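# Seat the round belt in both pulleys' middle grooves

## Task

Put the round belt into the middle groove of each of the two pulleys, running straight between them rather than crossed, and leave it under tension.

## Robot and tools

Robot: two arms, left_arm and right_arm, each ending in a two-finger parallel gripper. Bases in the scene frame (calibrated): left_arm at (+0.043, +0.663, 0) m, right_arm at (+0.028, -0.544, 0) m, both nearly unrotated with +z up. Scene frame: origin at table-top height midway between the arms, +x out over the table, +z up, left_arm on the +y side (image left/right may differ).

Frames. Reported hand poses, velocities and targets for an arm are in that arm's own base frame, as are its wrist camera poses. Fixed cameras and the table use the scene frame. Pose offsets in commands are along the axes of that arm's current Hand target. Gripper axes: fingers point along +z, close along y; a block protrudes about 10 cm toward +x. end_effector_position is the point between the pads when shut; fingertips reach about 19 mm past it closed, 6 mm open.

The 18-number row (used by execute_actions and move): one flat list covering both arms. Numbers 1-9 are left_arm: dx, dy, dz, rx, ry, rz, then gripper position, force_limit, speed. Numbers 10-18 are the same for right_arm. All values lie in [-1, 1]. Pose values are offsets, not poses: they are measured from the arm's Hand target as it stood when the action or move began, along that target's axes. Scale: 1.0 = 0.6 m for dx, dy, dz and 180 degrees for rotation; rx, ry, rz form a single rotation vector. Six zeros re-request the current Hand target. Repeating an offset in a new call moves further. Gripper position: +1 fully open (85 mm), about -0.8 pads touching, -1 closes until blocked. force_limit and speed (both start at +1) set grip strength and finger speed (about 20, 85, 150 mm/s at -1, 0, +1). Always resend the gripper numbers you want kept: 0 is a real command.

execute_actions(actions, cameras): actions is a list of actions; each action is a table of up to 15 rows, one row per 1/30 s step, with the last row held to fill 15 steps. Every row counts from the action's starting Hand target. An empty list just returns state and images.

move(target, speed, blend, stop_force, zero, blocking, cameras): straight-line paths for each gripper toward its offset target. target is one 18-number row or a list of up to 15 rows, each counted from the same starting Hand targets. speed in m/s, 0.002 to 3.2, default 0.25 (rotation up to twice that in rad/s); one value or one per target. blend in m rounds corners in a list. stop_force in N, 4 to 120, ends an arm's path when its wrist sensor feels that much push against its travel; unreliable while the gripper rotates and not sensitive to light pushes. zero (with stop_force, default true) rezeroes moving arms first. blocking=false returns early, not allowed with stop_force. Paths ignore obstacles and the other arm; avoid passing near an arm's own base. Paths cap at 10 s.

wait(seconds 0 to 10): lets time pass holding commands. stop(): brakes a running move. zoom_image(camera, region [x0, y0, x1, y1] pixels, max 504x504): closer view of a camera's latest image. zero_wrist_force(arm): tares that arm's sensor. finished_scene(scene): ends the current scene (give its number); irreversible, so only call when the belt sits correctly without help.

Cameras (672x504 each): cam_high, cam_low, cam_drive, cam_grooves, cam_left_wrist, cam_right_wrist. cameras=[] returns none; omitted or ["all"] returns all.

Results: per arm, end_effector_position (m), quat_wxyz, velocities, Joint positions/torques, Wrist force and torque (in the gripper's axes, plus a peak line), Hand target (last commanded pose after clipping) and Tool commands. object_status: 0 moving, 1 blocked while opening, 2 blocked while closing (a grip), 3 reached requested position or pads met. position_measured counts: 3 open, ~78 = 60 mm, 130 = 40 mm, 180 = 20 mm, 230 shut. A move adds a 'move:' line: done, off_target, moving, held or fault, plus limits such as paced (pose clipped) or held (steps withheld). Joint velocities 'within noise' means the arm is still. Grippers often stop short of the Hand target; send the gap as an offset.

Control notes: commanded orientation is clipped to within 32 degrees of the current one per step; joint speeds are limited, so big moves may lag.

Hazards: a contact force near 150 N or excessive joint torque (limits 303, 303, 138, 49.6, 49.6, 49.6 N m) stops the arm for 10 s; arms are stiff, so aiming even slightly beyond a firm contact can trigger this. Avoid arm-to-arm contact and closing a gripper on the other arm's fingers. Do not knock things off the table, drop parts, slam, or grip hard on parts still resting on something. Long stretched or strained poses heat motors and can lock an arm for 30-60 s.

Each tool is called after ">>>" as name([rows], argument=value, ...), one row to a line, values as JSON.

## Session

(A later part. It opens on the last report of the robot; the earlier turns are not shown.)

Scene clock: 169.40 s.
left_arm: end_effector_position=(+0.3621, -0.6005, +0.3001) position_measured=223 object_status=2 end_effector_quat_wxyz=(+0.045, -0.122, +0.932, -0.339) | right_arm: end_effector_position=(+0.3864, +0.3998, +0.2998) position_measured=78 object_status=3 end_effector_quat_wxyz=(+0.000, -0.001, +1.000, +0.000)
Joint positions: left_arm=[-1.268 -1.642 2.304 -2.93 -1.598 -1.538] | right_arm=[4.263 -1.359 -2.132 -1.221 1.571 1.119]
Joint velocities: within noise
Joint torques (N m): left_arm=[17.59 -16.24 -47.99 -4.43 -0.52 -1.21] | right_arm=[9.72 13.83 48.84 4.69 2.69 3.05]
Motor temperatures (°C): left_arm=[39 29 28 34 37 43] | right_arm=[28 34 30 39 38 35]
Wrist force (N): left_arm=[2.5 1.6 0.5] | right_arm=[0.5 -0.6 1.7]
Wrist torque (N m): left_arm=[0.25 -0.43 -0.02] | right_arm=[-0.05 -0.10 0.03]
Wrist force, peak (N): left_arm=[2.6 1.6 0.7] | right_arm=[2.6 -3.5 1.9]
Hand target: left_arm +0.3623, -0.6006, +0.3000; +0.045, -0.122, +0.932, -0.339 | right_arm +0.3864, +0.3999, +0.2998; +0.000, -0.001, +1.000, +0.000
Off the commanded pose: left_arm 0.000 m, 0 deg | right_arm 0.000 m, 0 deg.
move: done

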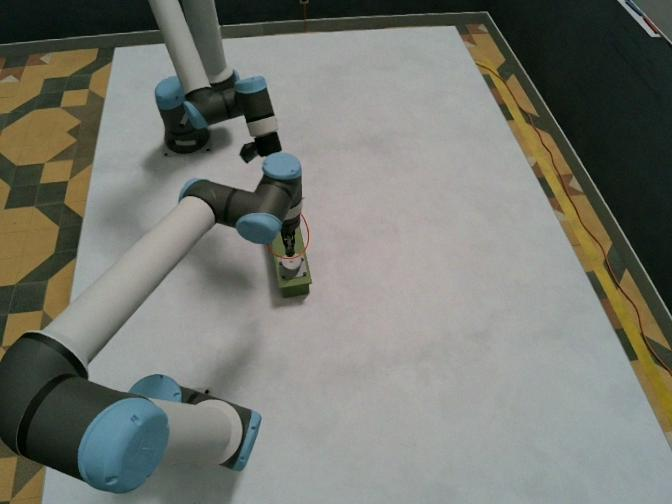

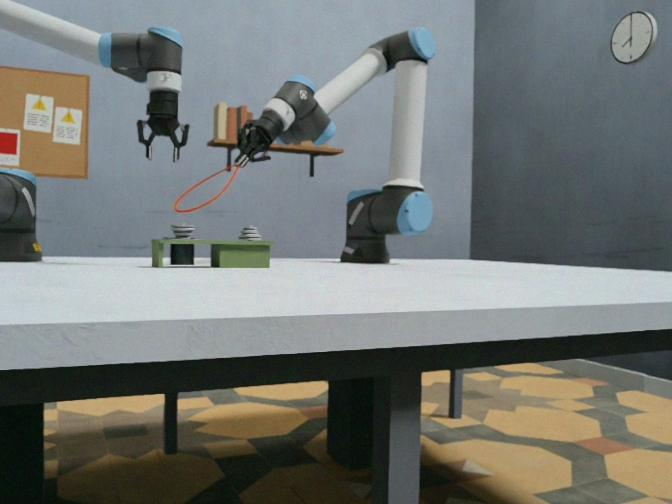

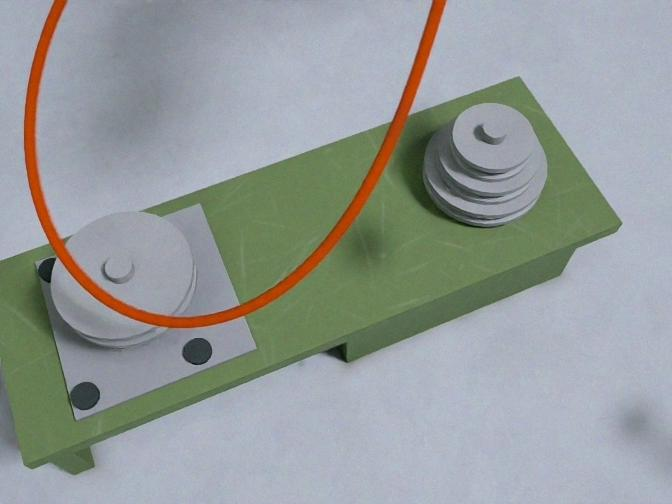

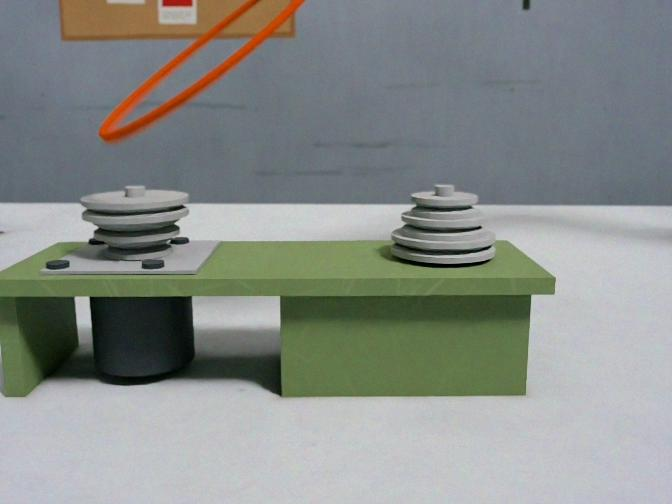

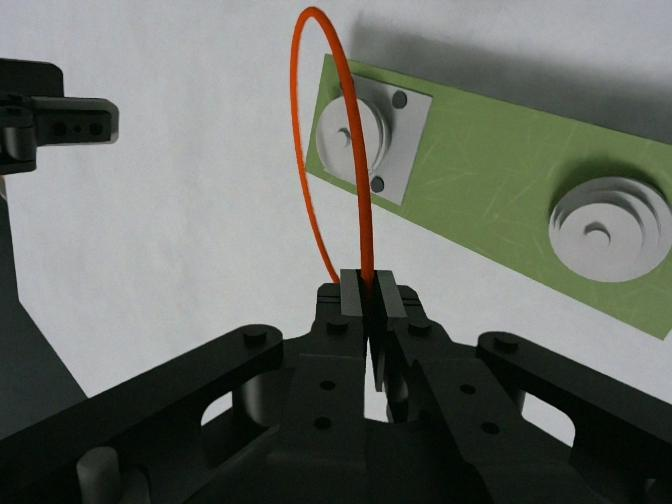

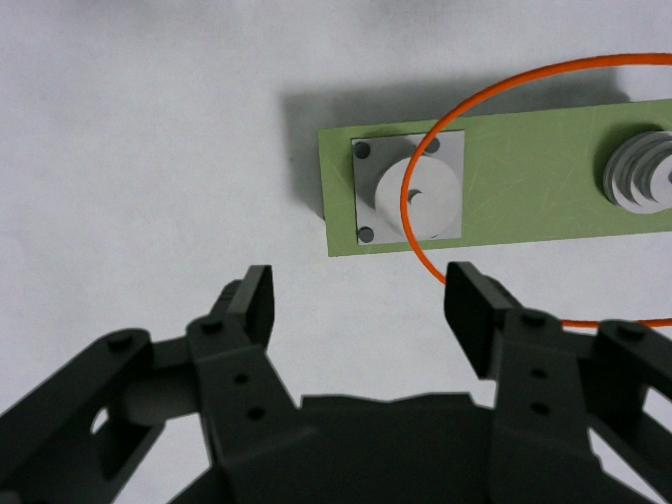

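>>> move([
  [0,0,0,0,0,0,-1,-0.2,-0.7,0.0133,0.06,0.12,0,0,0,0.4,-0.3,-0.5],
  [0,0,0,0,0,0,-1,-0.2,-0.7,0.0133,0.06,0.2416,0,0,0,0.4,-0.3,-0.5],
], speed=0.12, cameras=["cam_grooves","cam_right_wrist","cam_left_wrist"])

Scene clock: 171.37 s.
left_arm: end_effector_position=(+0.3623, -0.6006, +0.3000) position_measured=223 object_status=2 end_effector_quat_wxyz=(+0.045, -0.122, +0.932, -0.339) | right_arm: end_effector_position=(+0.3783, +0.4359, +0.1548) position_measured=78 object_status=3 end_effector_quat_wxyz=(+0.000, -0.001, +1.000, +0.000)
Joint positions: left_arm=[-1.268 -1.642 2.304 -2.93 -1.598 -1.539] | right_arm=[4.304 -1.542 -2.269 -0.903 1.571 1.161]
Joint velocities: within noise
Joint torques (N m): left_arm=[16.5 -13.46 -48.27 -5.42 1.87 -2.77] | right_arm=[-6.92 34.66 38.49 6.6 1.27 -2.34]
Motor temperatures (°C): left_arm=[39 29 28 34 37 43] | right_arm=[28 34 30 39 38 35]
Wrist force (N): left_arm=[2.2 1.6 0.7] | right_arm=[1.1 -0.9 2.0]
Wrist torque (N m): left_arm=[0.23 -0.38 -0.01] | right_arm=[-0.09 -0.17 0.03]
Wrist force, peak (N): left_arm=[2.4 1.7 0.7] | right_arm=[1.6 -0.9 4.6]
Hand target: left_arm +0.3623, -0.6006, +0.3000; +0.045, -0.122, +0.932, -0.339 | right_arm +0.3783, +0.4359, +0.1548; +0.000, -0.001, +1.000, +0.000
Off the commanded pose: left_arm 0.000 m, 0 deg | right_arm 0.000 m, 0 deg.
move: done
Images, in order (width x height): cam_grooves 672x504, cam_left_wrist 672x504, cam_right_wrist 672x504.

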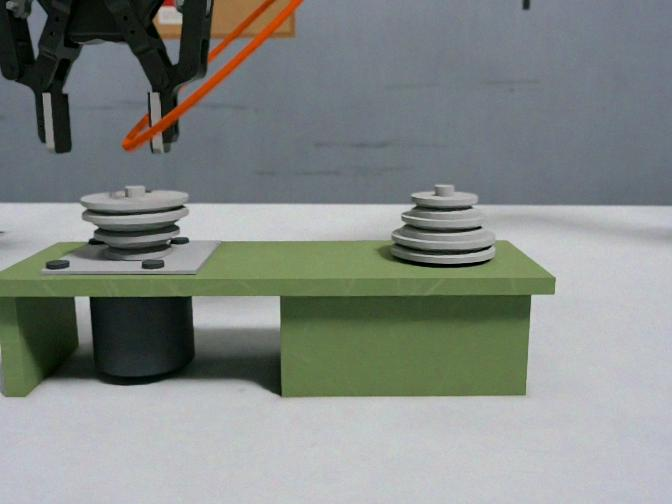

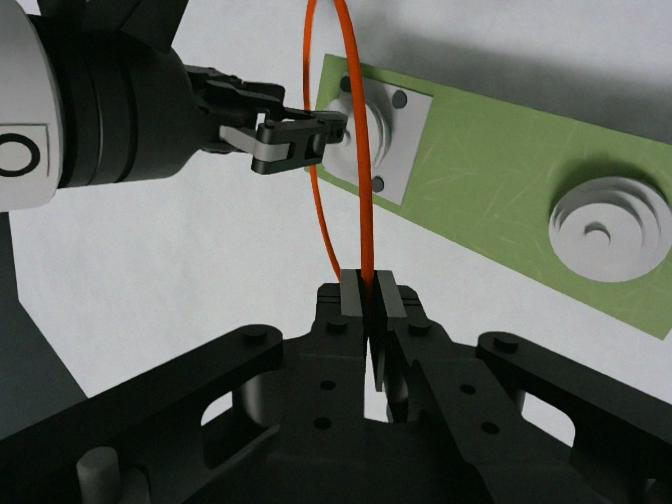

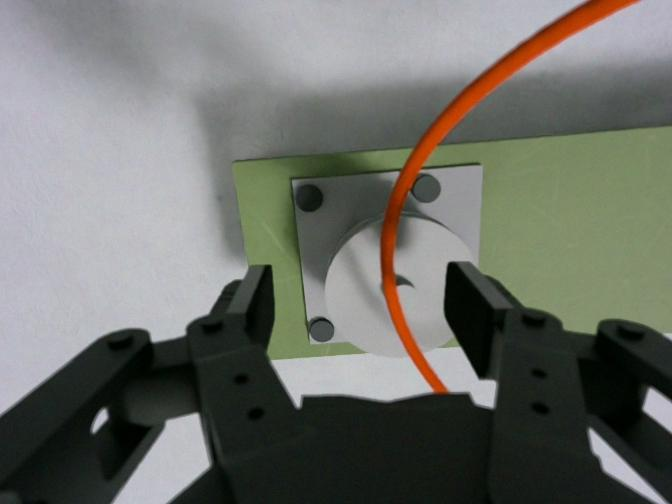

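>>> move([
  [0,0,0,0,0,0,-1,-0.2,-0.7,-0.003,0.012,0.0133,0,0,0,0.4,-0.3,-0.5],
  [0,0,0,0,0,0,-1,-0.2,-0.7,-0.003,0.012,0.0133,0,0,0,-1,-0.2,-0.7],
], speed=0.12, cameras=["cam_grooves","cam_right_wrist","cam_left_wrist"])

Scene clock: 173.80 s.
left_arm: end_effector_position=(+0.3623, -0.6006, +0.3000) position_measured=223 object_status=2 end_effector_quat_wxyz=(+0.045, -0.122, +0.932, -0.339) | right_arm: end_effector_position=(+0.3801, +0.4431, +0.1469) position_measured=222 object_status=0 end_effector_quat_wxyz=(+0.000, -0.001, +1.000, +0.000)
Joint positions: left_arm=[-1.268 -1.642 2.304 -2.93 -1.598 -1.539] | right_arm=[4.306 -1.564 -2.265 -0.884 1.571 1.163]
Joint velocities: within noise
Joint torques (N m): left_arm=[15.92 -15.29 -44.67 -7.07 1.65 -2.45] | right_arm=[0.49 57.7 31.13 3.17 -1.99 -0.92]
Motor temperatures (°C): left_arm=[39 29 28 34 37 43] | right_arm=[28 34 30 39 38 35]
Wrist force (N): left_arm=[2.2 1.4 0.5] | right_arm=[1.4 -0.9 2.0]
Wrist torque (N m): left_arm=[0.20 -0.37 -0.02] | right_arm=[-0.09 -0.23 0.03]
Wrist force, peak (N): left_arm=[2.5 1.6 1.0] | right_arm=[1.8 -1.0 2.7]
Hand target: left_arm +0.3623, -0.6006, +0.3000; +0.045, -0.122, +0.932, -0.339 | right_arm +0.3801, +0.4431, +0.1469; +0.000, -0.001, +1.000, +0.000
Off the commanded pose: left_arm 0.000 m, 0 deg | right_arm 0.000 m, 0 deg.
move: done
Images, in order (width x height): cam_grooves 672x504, cam_left_wrist 672x504, cam_right_wrist 672x504.

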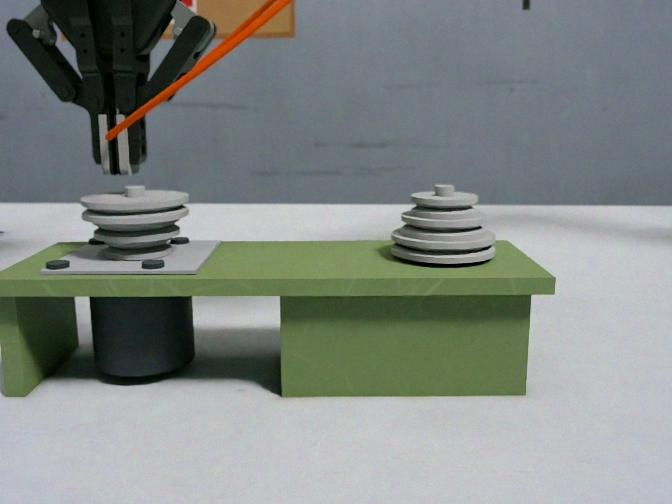

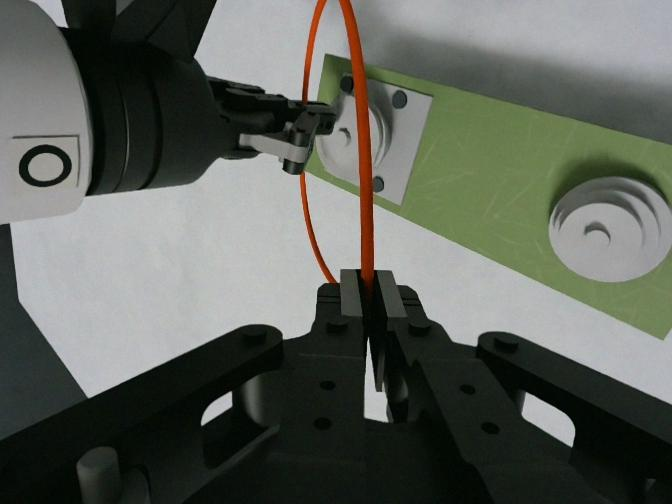

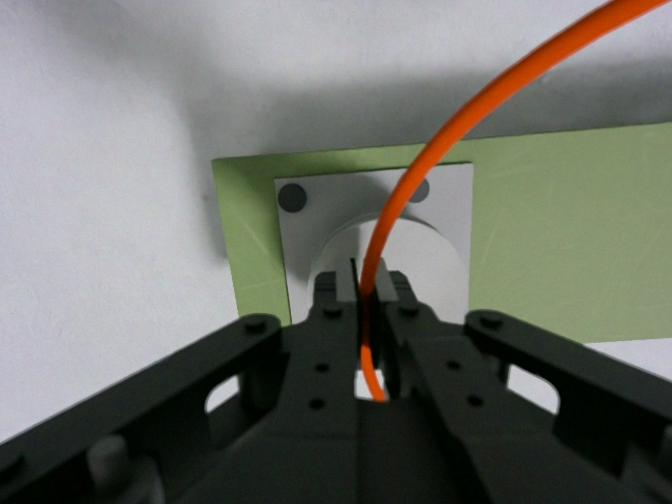

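>>> move([
  [0,0,0,0,0,0,-1,-0.2,-0.7,0,0,0,0,0,0,-0.2,-0.2,-0.5],
  [0,0,0,0,0,0,-1,-0.2,-0.7,0,0,-0.03,0,0,0,-0.2,-0.2,-0.5],
  [0,0,0,0,0,0,-1,-0.2,-0.7,0,0,-0.03,0,0,0,-1,-0.2,-0.7],
], speed=0.1, cameras=["cam_grooves","cam_right_wrist","cam_low"])

>>> zoom_image(camera="cam_grooves", region=[0, 0, 300, 220])

Scene clock: 176.67 s.
left_arm: end_effector_position=(+0.3623, -0.6006, +0.3000) position_measured=223 object_status=2 end_effector_quat_wxyz=(+0.045, -0.122, +0.932, -0.339) | right_arm: end_effector_position=(+0.3801, +0.4431, +0.1649) position_measured=223 object_status=2 end_effector_quat_wxyz=(+0.000, -0.001, +1.000, +0.000)
Joint positions: left_arm=[-1.268 -1.642 2.304 -2.93 -1.598 -1.539] | right_arm=[4.306 -1.54 -2.248 -0.925 1.571 1.163]
Joint velocities: within noise
Joint torques (N m): left_arm=[13.78 -17.37 -39.08 -6.76 1.78 -2.59] | right_arm=[0.4 21.46 32.66 7.28 -3.08 -0.85]
Motor temperatures (°C): left_arm=[39 29 28 34 37 43] | right_arm=[28 34 30 39 38 35]
Wrist force (N): left_arm=[2.3 1.5 0.5] | right_arm=[1.3 -1.4 2.2]
Wrist torque (N m): left_arm=[0.22 -0.39 -0.02] | right_arm=[-0.17 -0.19 0.02]
Wrist force, peak (N): left_arm=[2.6 1.7 0.3] | right_arm=[1.4 -1.3 2.8]
Hand target: left_arm +0.3623, -0.6006, +0.3000; +0.045, -0.122, +0.932, -0.339 | right_arm +0.3801, +0.4431, +0.1649; +0.000, -0.001, +1.000, +0.000
Off the commanded pose: left_arm 0.000 m, 0 deg | right_arm 0.000 m, 0 deg.
move: done
Images, in order (width x height): cam_low 672x504, cam_grooves 672x504, cam_right_wrist 672x504.

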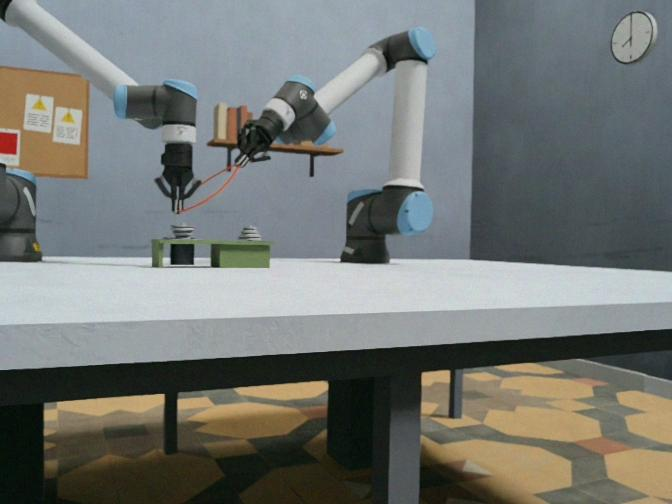

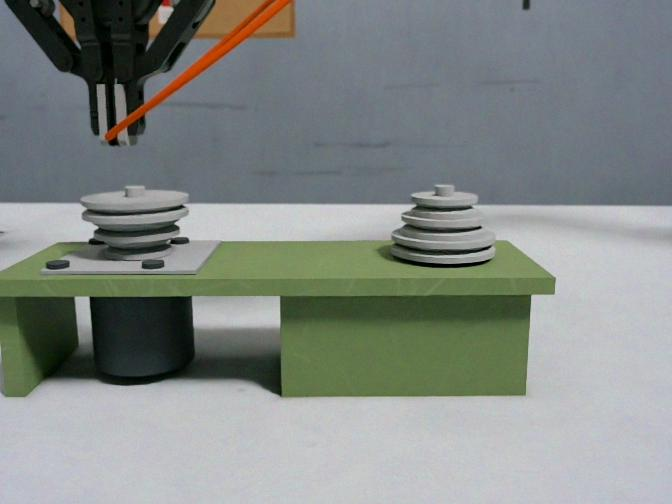

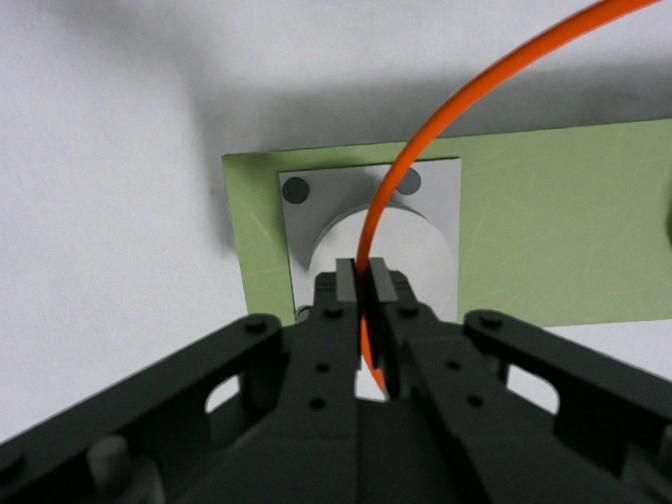

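Scaled by 1.680 from the camera's 672x504 image, which has a finer 960x720 frame.

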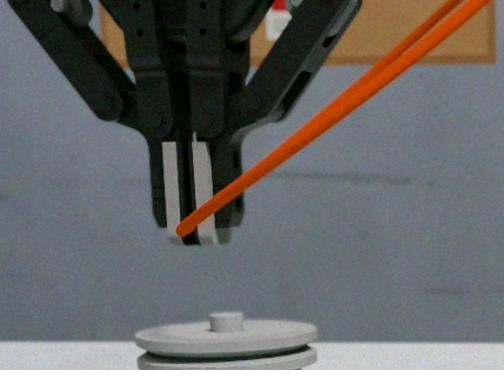

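>>> move(target=[-0.024,0.1757,0.0703,-0.221,0.029,0.0796,-1,-0.2,-0.7,-0.0115,-0.0635,-0.0585,0,0,0,-1,-0.2,-0.7], speed=0.15)

>>> zoom_image(camera="cam_high", region=[230, 150, 390, 310])

Scene clock: 180.43 s.
left_arm: end_effector_position=(+0.3623, -0.5452, +0.2000) position_measured=223 object_status=2 end_effector_quat_wxyz=(+0.000, +0.000, +1.000, +0.000) | right_arm: end_effector_position=(+0.3871, +0.4050, +0.2001) position_measured=223 object_status=2 end_effector_quat_wxyz=(+0.000, -0.001, +1.000, +0.000)
Joint positions: left_arm=[-1.254 -1.521 2.092 -2.141 -1.571 -1.254] | right_arm=[4.266 -1.456 -2.25 -1.008 1.571 1.122]
Joint velocities: within noise
Joint torques (N m): left_arm=[14.36 -64.03 -22.13 0.98 -1.99 -2.25] | right_arm=[5.25 17.06 36.82 4.43 -3.19 2]
Motor temperatures (°C): left_arm=[39 29 28 34 37 43] | right_arm=[28 34 30 39 38 35]
Wrist force (N): left_arm=[2.4 -13.0 0.8] | right_arm=[1.5 11.8 3.0]
Wrist torque (N m): left_arm=[0.31 -0.46 0.08] | right_arm=[-0.30 -0.15 -0.10]
Wrist force, peak (N): left_arm=[2.3 -14.0 1.6] | right_arm=[1.3 12.7 2.2]
Hand target: left_arm +0.3623, -0.5450, +0.2000; +0.000, +0.000, +1.000, +0.000 | right_arm +0.3871, +0.4050, +0.2000; +0.000, -0.001, +1.000, +0.000
Off the commanded pose: left_arm 0.000 m, 0 deg | right_arm 0.000 m, 0 deg.
move: done

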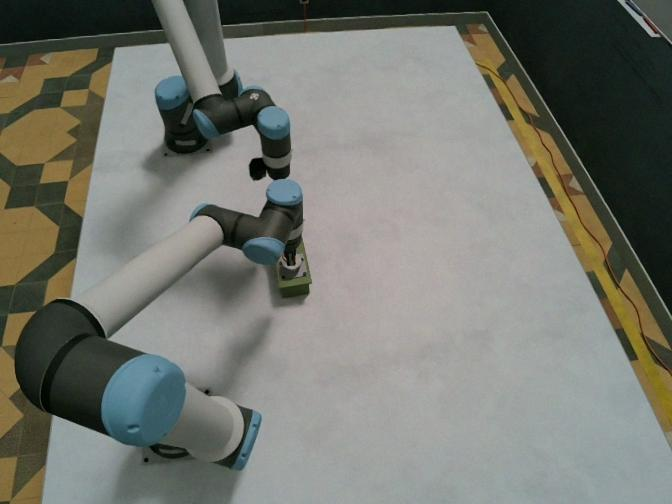

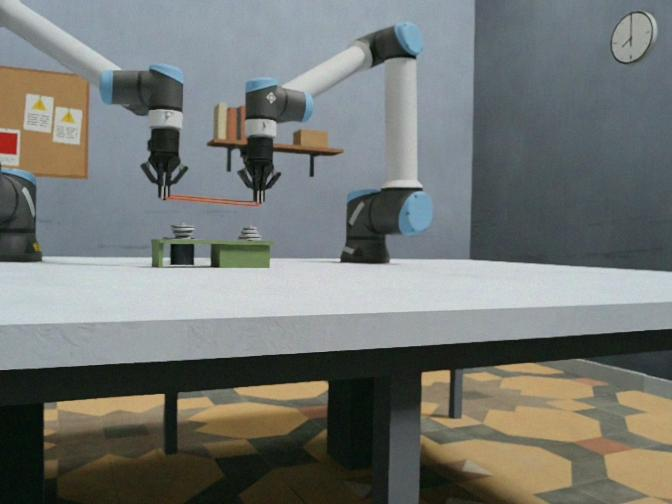

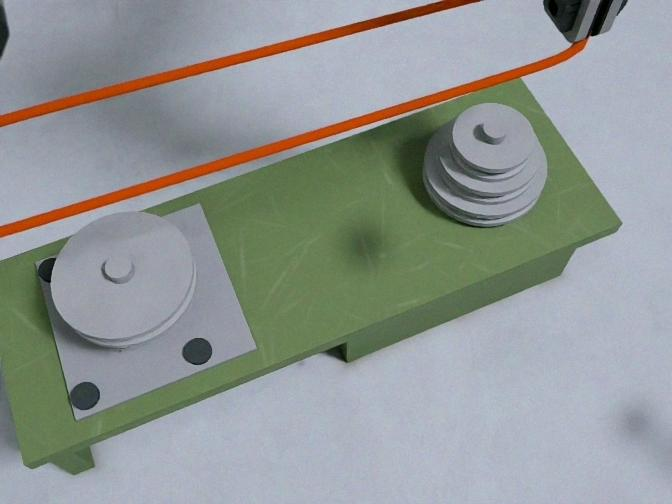

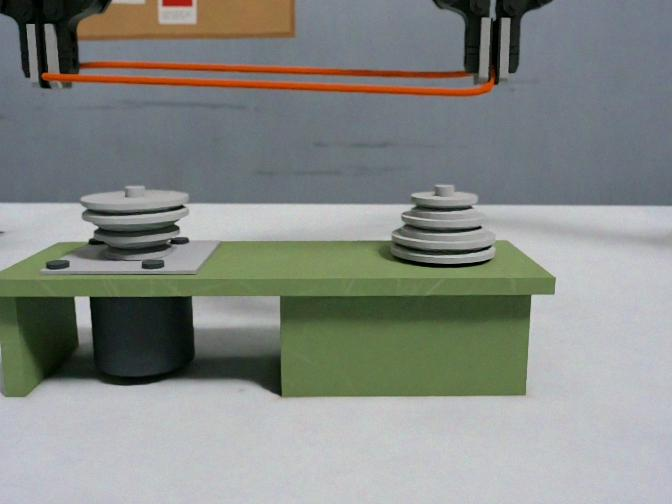

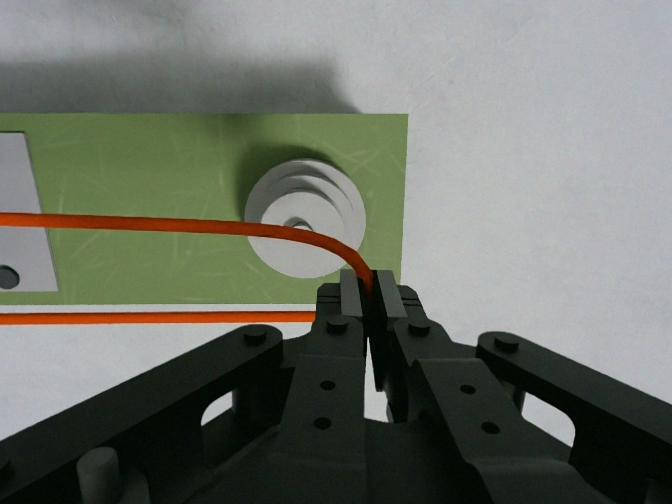

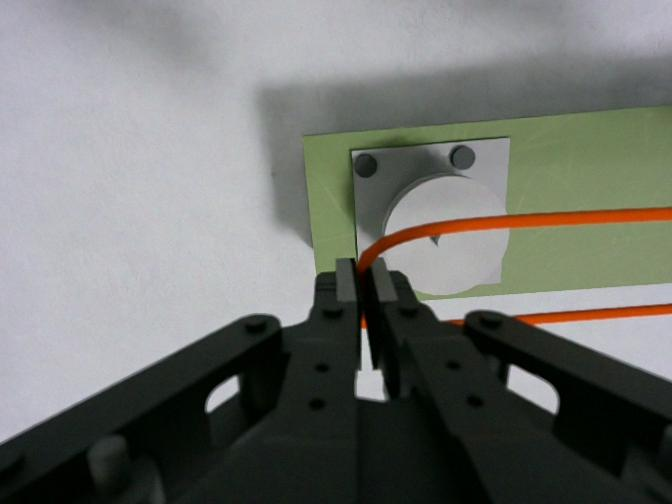

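Scaled by 3.150 from the camera's 672x504 image, which has a finer 960x720 frame.

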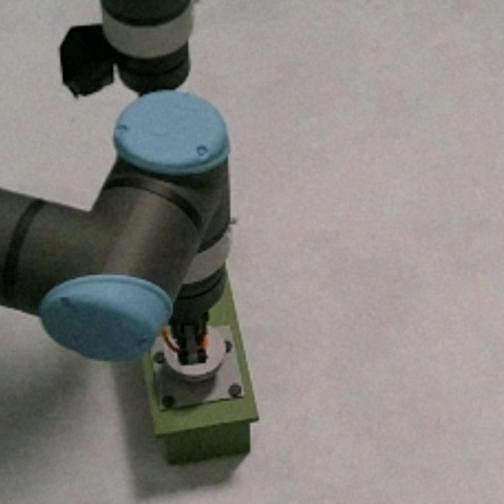

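>>> move([
  [0,-0.117,0,0,0,0,-1,-0.2,-0.7,0,-0.03,0,0,0,0,-1,-0.2,-0.7],
  [0,-0.117,0,0,0,0,-0.4,-0.2,-0.7,0,-0.03,0,0,0,0,-1,-0.2,-0.7],
  [0,-0.117,0.012,0,0,0,-0.4,-0.2,-0.7,0,-0.03,0,0,0,0,-1,-0.2,-0.7],
  [0,-0.117,0.012,0,0,0,-1,-0.2,-0.7,0,-0.03,0,0,0,0,-1,-0.2,-0.7],
], speed=0.12, cameras=["cam_grooves","cam_left_wrist","cam_right_wrist"])

>>> zoom_image(camera="cam_grooves", region=[0, 0, 400, 220])

Scene clock: 183.93 s.
left_arm: end_effector_position=(+0.3623, -0.6152, +0.1927) position_measured=223 object_status=0 end_effector_quat_wxyz=(+0.000, +0.000, +1.000, +0.000) | right_arm: end_effector_position=(+0.3871, +0.3870, +0.2000) position_measured=223 object_status=2 end_effector_quat_wxyz=(+0.000, -0.001, +1.000, +0.000)
Joint positions: left_arm=[-1.285 -1.419 1.992 -2.143 -1.571 -1.285] | right_arm=[4.251 -1.431 -2.27 -1.011 1.571 1.107]
Joint velocities: within noise
Joint torques (N m): left_arm=[15.06 -74.22 -49.72 -3.44 -2.6 2.65] | right_arm=[10.18 16 42.77 6.17 -1.7 2.92]
Motor temperatures (°C): left_arm=[39 29 28 34 37 43] | right_arm=[28 34 30 39 38 35]
Wrist force (N): left_arm=[2.2 -0.6 1.7] | right_arm=[1.1 -0.9 2.2]
Wrist torque (N m): left_arm=[-0.09 -0.39 0.00] | right_arm=[-0.12 -0.18 0.03]
Wrist force, peak (N): left_arm=[2.4 -13.4 0.7] | right_arm=[1.7 12.3 3.0]
Hand target: left_arm +0.3623, -0.6152, +0.1927; +0.000, +0.000, +1.000, +0.000 | right_arm +0.3871, +0.3870, +0.2000; +0.000, -0.001, +1.000, +0.000
Off the commanded pose: left_arm 0.000 m, 0 deg | right_arm 0.000 m, 0 deg.
move: done
Images, in order (width x height): cam_grooves 672x504, cam_left_wrist 672x504, cam_right_wrist 672x504.

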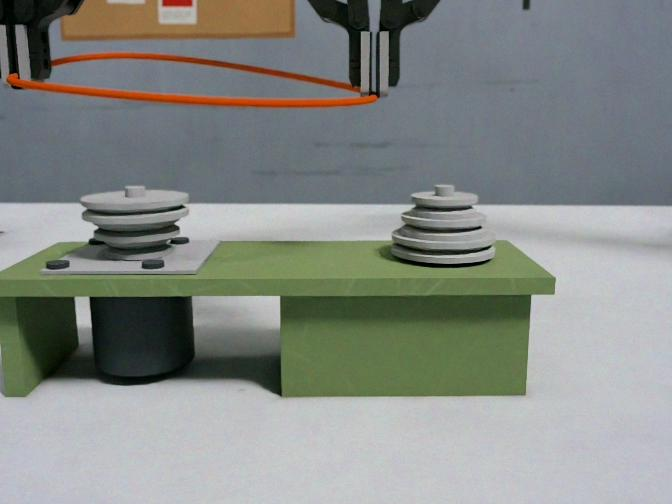

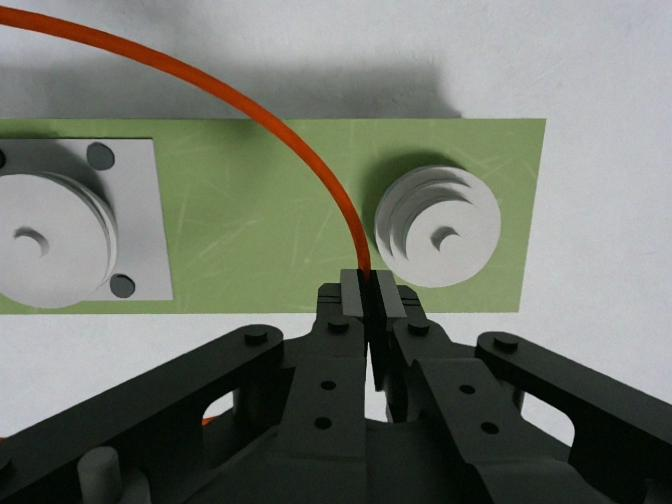

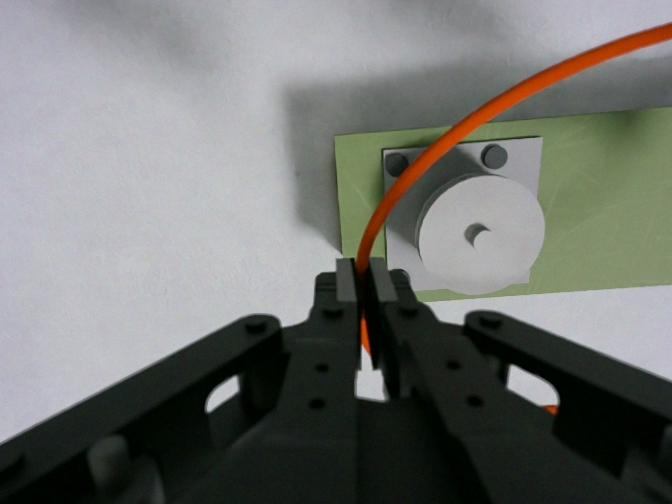

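Scaled by 1.260 from the camera's 672x504 image, which has a finer 960x720 frame.

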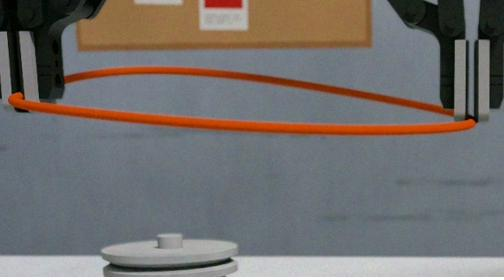

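>>> move([
  [0,0,0,0,0,0,-0.4,-0.2,-0.7,0,0,0,0,0,0,-1,-0.2,-0.7],
  [0,0,0.025,0,0,0,-0.4,-0.2,-0.7,0,0,0,0,0,0,-1,-0.2,-0.7],
], speed=0.12, cameras=["cam_grooves","cam_left_wrist"])

>>> zoom_image(camera="cam_grooves", region=[200, 0, 500, 220])

Scene clock: 185.47 s.
left_arm: end_effector_position=(+0.3623, -0.6151, +0.1775) position_measured=179 object_status=3 end_effector_quat_wxyz=(+0.000, +0.000, +1.000, +0.000) | right_arm: end_effector_position=(+0.3871, +0.3870, +0.2000) position_measured=223 object_status=2 end_effector_quat_wxyz=(+0.000, -0.001, +1.000, +0.000)
Joint positions: left_arm=[-1.285 -1.404 2.006 -2.171 -1.571 -1.285] | right_arm=[4.251 -1.431 -2.27 -1.011 1.571 1.107]
Joint velocities: within noise
Joint torques (N m): left_arm=[15.8 -79.83 -47.95 -3.05 -2.64 2.23] | right_arm=[9.75 15.64 38.52 5.29 -0.7 2.73]
Motor temperatures (°C): left_arm=[39 29 28 34 37 43] | right_arm=[28 34 30 39 38 35]
Wrist force (N): left_arm=[2.8 -0.2 1.4] | right_arm=[1.2 -1.3 1.9]
Wrist torque (N m): left_arm=[-0.04 -0.47 -0.02] | right_arm=[-0.17 -0.18 0.03]
Wrist force, peak (N): left_arm=[2.8 -0.3 2.0] | right_arm=[1.6 -1.2 2.4]
Hand target: left_arm +0.3623, -0.6152, +0.1777; +0.000, +0.000, +1.000, +0.000 | right_arm +0.3871, +0.3870, +0.2000; +0.000, -0.001, +1.000, +0.000
Off the commanded pose: left_arm 0.000 m, 0 deg | right_arm 0.000 m, 0 deg.
move: done
Images, in order (width x height): cam_grooves 672x504, cam_left_wrist 672x504.

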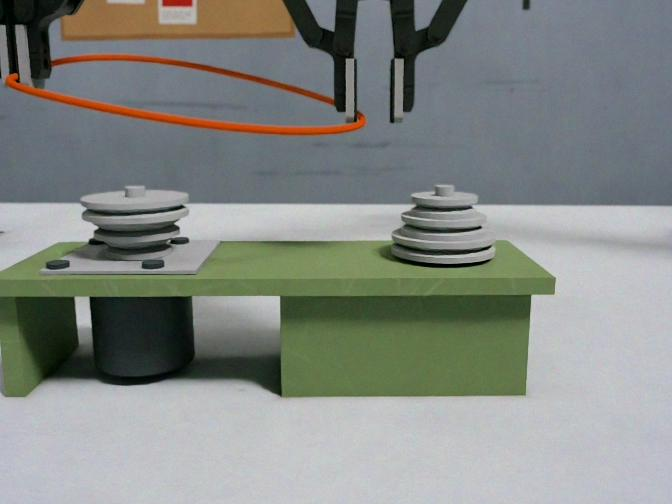

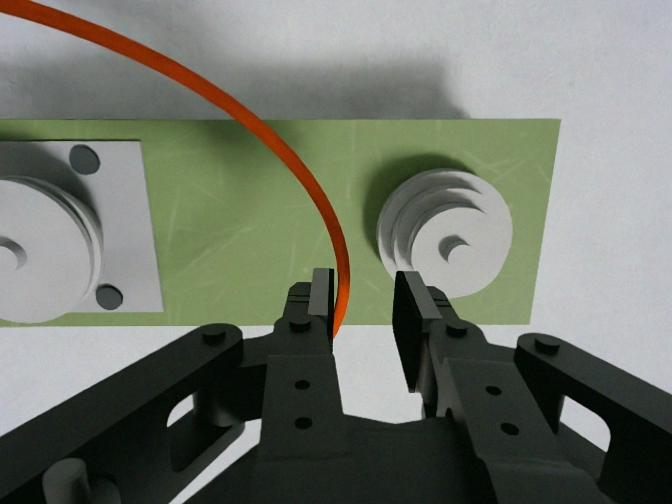

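Scaled by 1.680 from the camera's 672x504 image, which has a finer 960x720 frame.

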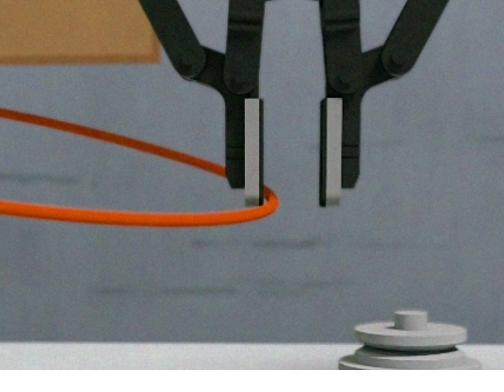

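>>> move([
  [0,-0.017,0,0,0,0,-0.4,-0.2,-0.7,0,0,0,0,0,0,-1,-0.2,-0.7],
  [0,-0.017,0.028,0,0,0,-0.4,-0.2,-0.7,0,0,0,0,0,0,-1,-0.2,-0.7],
  [0,-0.017,0.028,0,0,0,-1,-0.2,-0.7,0,0,0,0,0,0,-1,-0.2,-0.7],
], speed=0.12, cameras=["cam_grooves","cam_left_wrist"])

>>> zoom_image(camera="cam_grooves", region=[200, 0, 500, 220])

Scene clock: 187.10 s.
left_arm: end_effector_position=(+0.3623, -0.6254, +0.1609) position_measured=224 object_status=0 end_effector_quat_wxyz=(+0.000, +0.000, +1.000, +0.000) | right_arm: end_effector_position=(+0.3871, +0.3870, +0.2000) position_measured=223 object_status=2 end_effector_quat_wxyz=(+0.000, -0.001, +1.000, +0.000)
Joint positions: left_arm=[-1.289 -1.374 2.004 -2.2 -1.571 -1.289] | right_arm=[4.251 -1.431 -2.27 -1.011 1.571 1.107]
Joint velocities: within noise
Joint torques (N m): left_arm=[15.92 -84.44 -50.08 -5.97 -2.24 2.2] | right_arm=[8.51 15.2 34.11 4.1 0.48 2.44]
Motor temperatures (°C): left_arm=[39 29 28 34 37 43] | right_arm=[28 34 30 39 38 35]
Wrist force (N): left_arm=[2.7 -0.2 1.2] | right_arm=[0.9 -1.0 2.2]
Wrist torque (N m): left_arm=[-0.03 -0.47 0.00] | right_arm=[-0.12 -0.13 0.03]
Wrist force, peak (N): left_arm=[2.8 0.0 2.8] | right_arm=[1.1 -0.9 2.6]
Hand target: left_arm +0.3623, -0.6254, +0.1609; +0.000, +0.000, +1.000, +0.000 | right_arm +0.3871, +0.3870, +0.2000; +0.000, -0.001, +1.000, +0.000
Off the commanded pose: left_arm 0.000 m, 0 deg | right_arm 0.000 m, 0 deg.
move: done
Images, in order (width x height): cam_grooves 672x504, cam_left_wrist 672x504.

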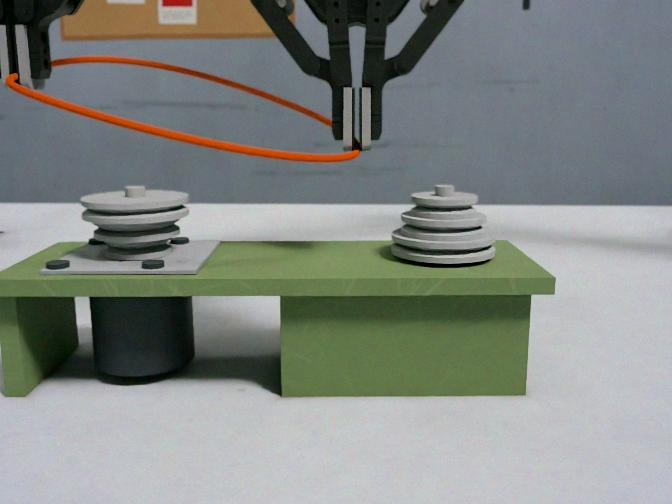

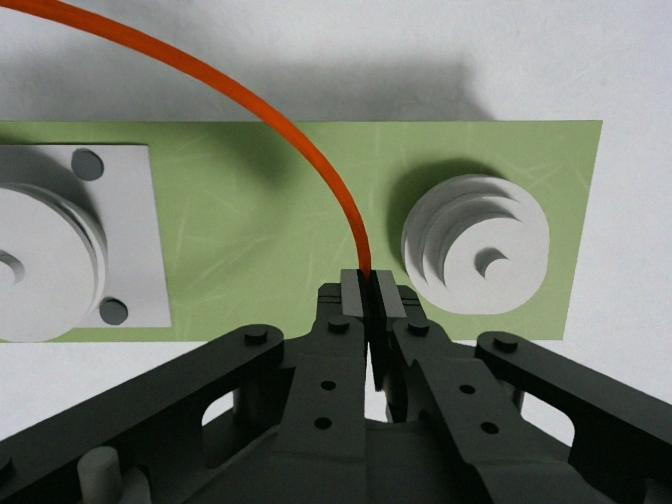

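Scaled by 1.680 from the camera's 672x504 image, which has a finer 960x720 frame.

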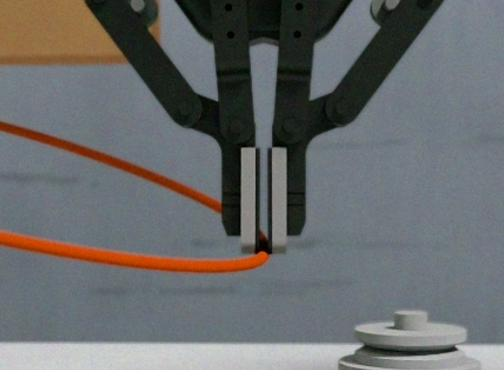

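>>> move(target=[0,-0.01,0.0873,0,0,0,-1,-0.2,-0.7,0,0.005,0.155,0,0,0,-1,-0.2,-0.7], speed=0.12, cameras=["cam_grooves","cam_drive","cam_right_wrist"])

>>> zoom_image(camera="cam_grooves", region=[0, 120, 400, 300])

Scene clock: 188.47 s.
left_arm: end_effector_position=(+0.3623, -0.6312, +0.1084) position_measured=224 object_status=2 end_effector_quat_wxyz=(+0.000, +0.000, +1.000, +0.000) | right_arm: end_effector_position=(+0.3870, +0.3900, +0.1070) position_measured=223 object_status=2 end_effector_quat_wxyz=(+0.000, -0.001, +1.000, +0.000)
Joint positions: left_arm=[-1.291 -1.307 2.033 -2.297 -1.571 -1.292] | right_arm=[4.253 -1.564 -2.359 -0.79 1.571 1.11]
Joint velocities: within noise
Joint torques (N m): left_arm=[-6.02 -83.19 -50.11 -5.08 -2.56 -1.68] | right_arm=[-0.51 28.31 36.64 7.26 0.77 0.62]
Motor temperatures (°C): left_arm=[39 29 28 34 37 43] | right_arm=[28 34 30 39 38 35]
Wrist force (N): left_arm=[2.8 -0.2 1.1] | right_arm=[1.2 -1.2 2.3]
Wrist torque (N m): left_arm=[-0.04 -0.51 0.01] | right_arm=[-0.16 -0.17 0.02]
Wrist force, peak (N): left_arm=[2.8 0.0 2.8] | right_arm=[1.0 -1.2 4.6]
Hand target: left_arm +0.3623, -0.6313, +0.1086; +0.000, +0.000, +1.000, +0.000 | right_arm +0.3871, +0.3900, +0.1070; +0.000, -0.001, +1.000, +0.000
Off the commanded pose: left_arm 0.000 m, 0 deg | right_arm 0.000 m, 0 deg.
move: done
Images, in order (width x height): cam_drive 672x504, cam_grooves 672x504, cam_right_wrist 672x504.

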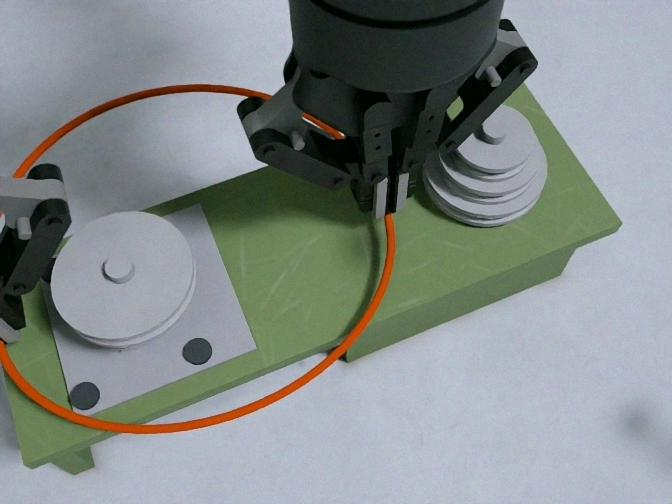

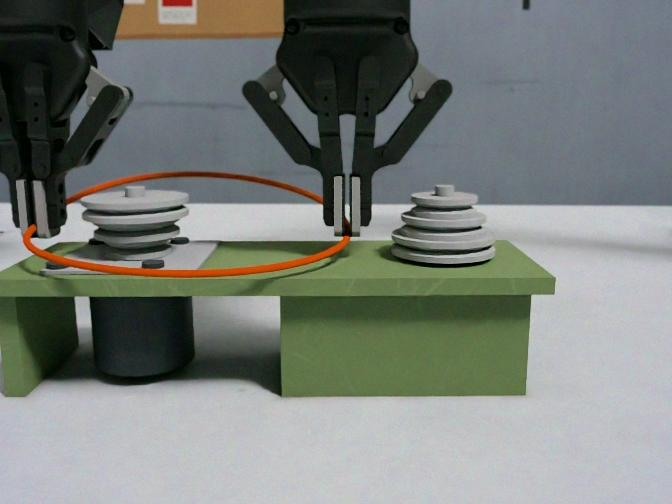

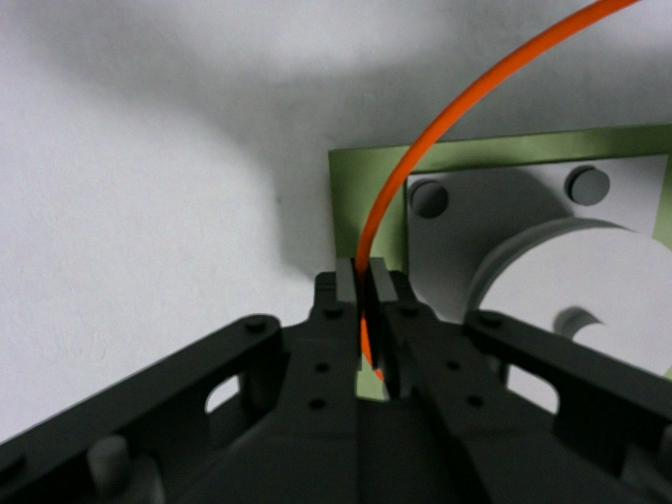

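Scaled by 1.260 from the camera's 672x504 image, which has a finer 960x720 frame.

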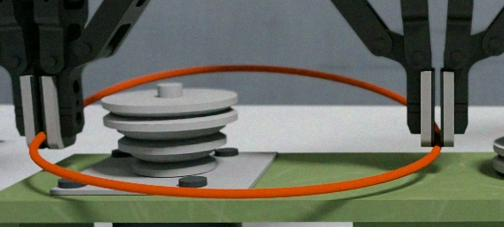

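>>> move([
  [0,0,-0.0625,0,0,0,-1,-0.2,-0.7,0,0.005,0.0125,0,0,0,-1,-0.2,-0.7],
  [0,0.118,-0.0625,0,0,0,-1,-0.2,-0.7,0,0.005,0.0125,0,0,0,-1,-0.2,-0.7],
], speed=0.1, cameras=["cam_grooves","cam_drive","cam_left_wrist"])

>>> zoom_image(camera="cam_grooves", region=[0, 120, 300, 300])

Scene clock: 190.33 s.
left_arm: end_effector_position=(+0.3624, -0.5605, +0.1462) position_measured=224 object_status=2 end_effector_quat_wxyz=(+0.000, +0.000, +1.000, +0.000) | right_arm: end_effector_position=(+0.3871, +0.3930, +0.0995) position_measured=223 object_status=2 end_effector_quat_wxyz=(+0.000, -0.001, +1.000, +0.000)
Joint positions: left_arm=[-1.261 -1.441 2.118 -2.248 -1.571 -1.261] | right_arm=[4.256 -1.58 -2.362 -0.771 1.571 1.112]
Joint velocities: within noise
Joint torques (N m): left_arm=[-12.99 -31.69 -45.36 -0.3 -0.83 -2.7] | right_arm=[-2.37 55.16 32.51 1.73 2.59 -1.45]
Motor temperatures (°C): left_arm=[39 29 28 34 37 43] | right_arm=[28 34 30 39 38 35]
Wrist force (N): left_arm=[1.6 -9.6 1.8] | right_arm=[-1.3 7.2 0.7]
Wrist torque (N m): left_arm=[0.12 -0.47 0.01] | right_arm=[-0.34 -0.17 -0.05]
Wrist force, peak (N): left_arm=[1.6 -10.1 2.8] | right_arm=[-1.6 8.6 1.0]
Hand target: left_arm +0.3623, -0.5606, +0.1461; +0.000, +0.000, +1.000, +0.000 | right_arm +0.3871, +0.3930, +0.0995; +0.000, -0.001, +1.000, +0.000
Off the commanded pose: left_arm 0.000 m, 0 deg | right_arm 0.000 m, 0 deg.
move: done
Images, in order (width x height): cam_drive 672x504, cam_grooves 672x504, cam_left_wrist 672x504.

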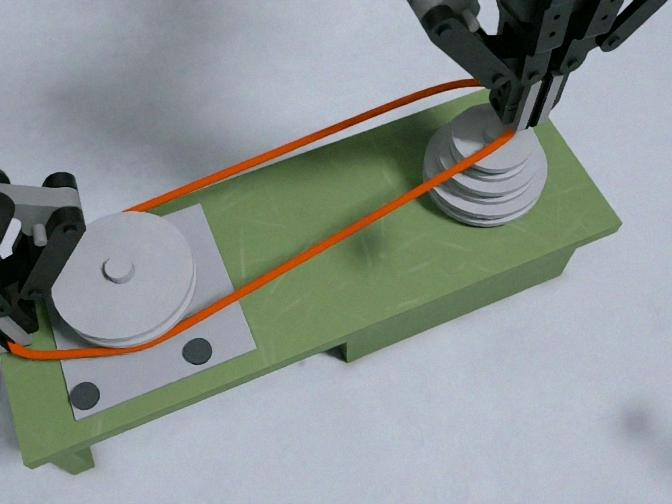

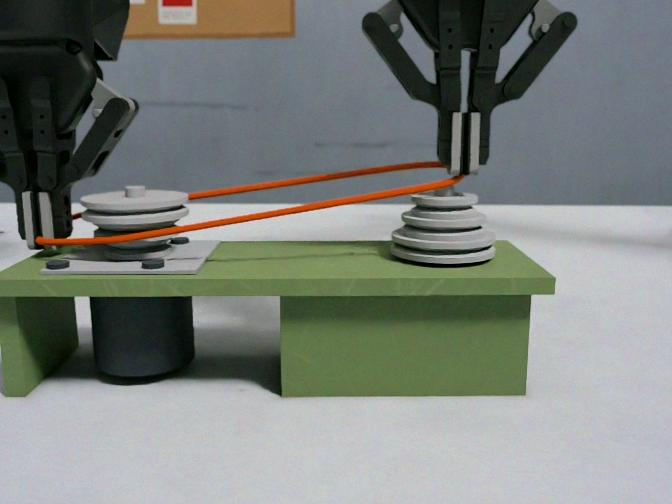

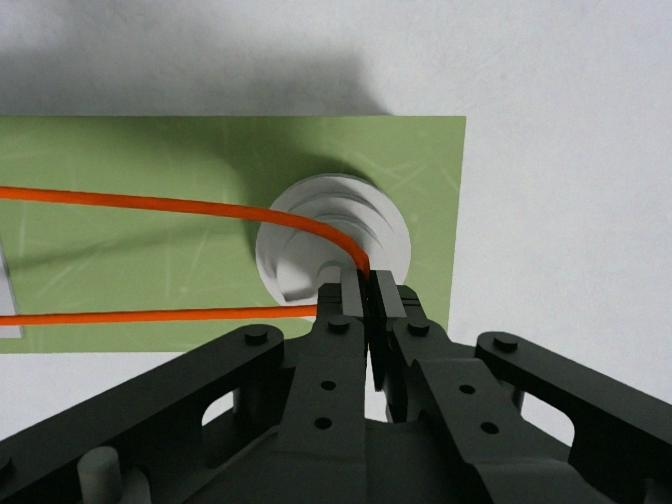

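Scaled by 1.680 from the camera's 672x504 image, which has a finer 960x720 frame.

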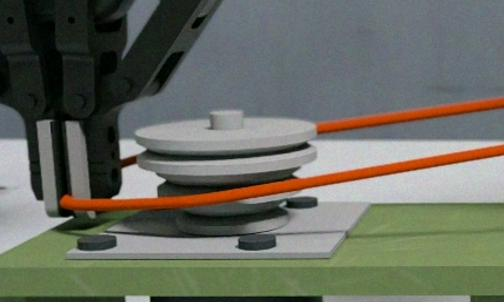

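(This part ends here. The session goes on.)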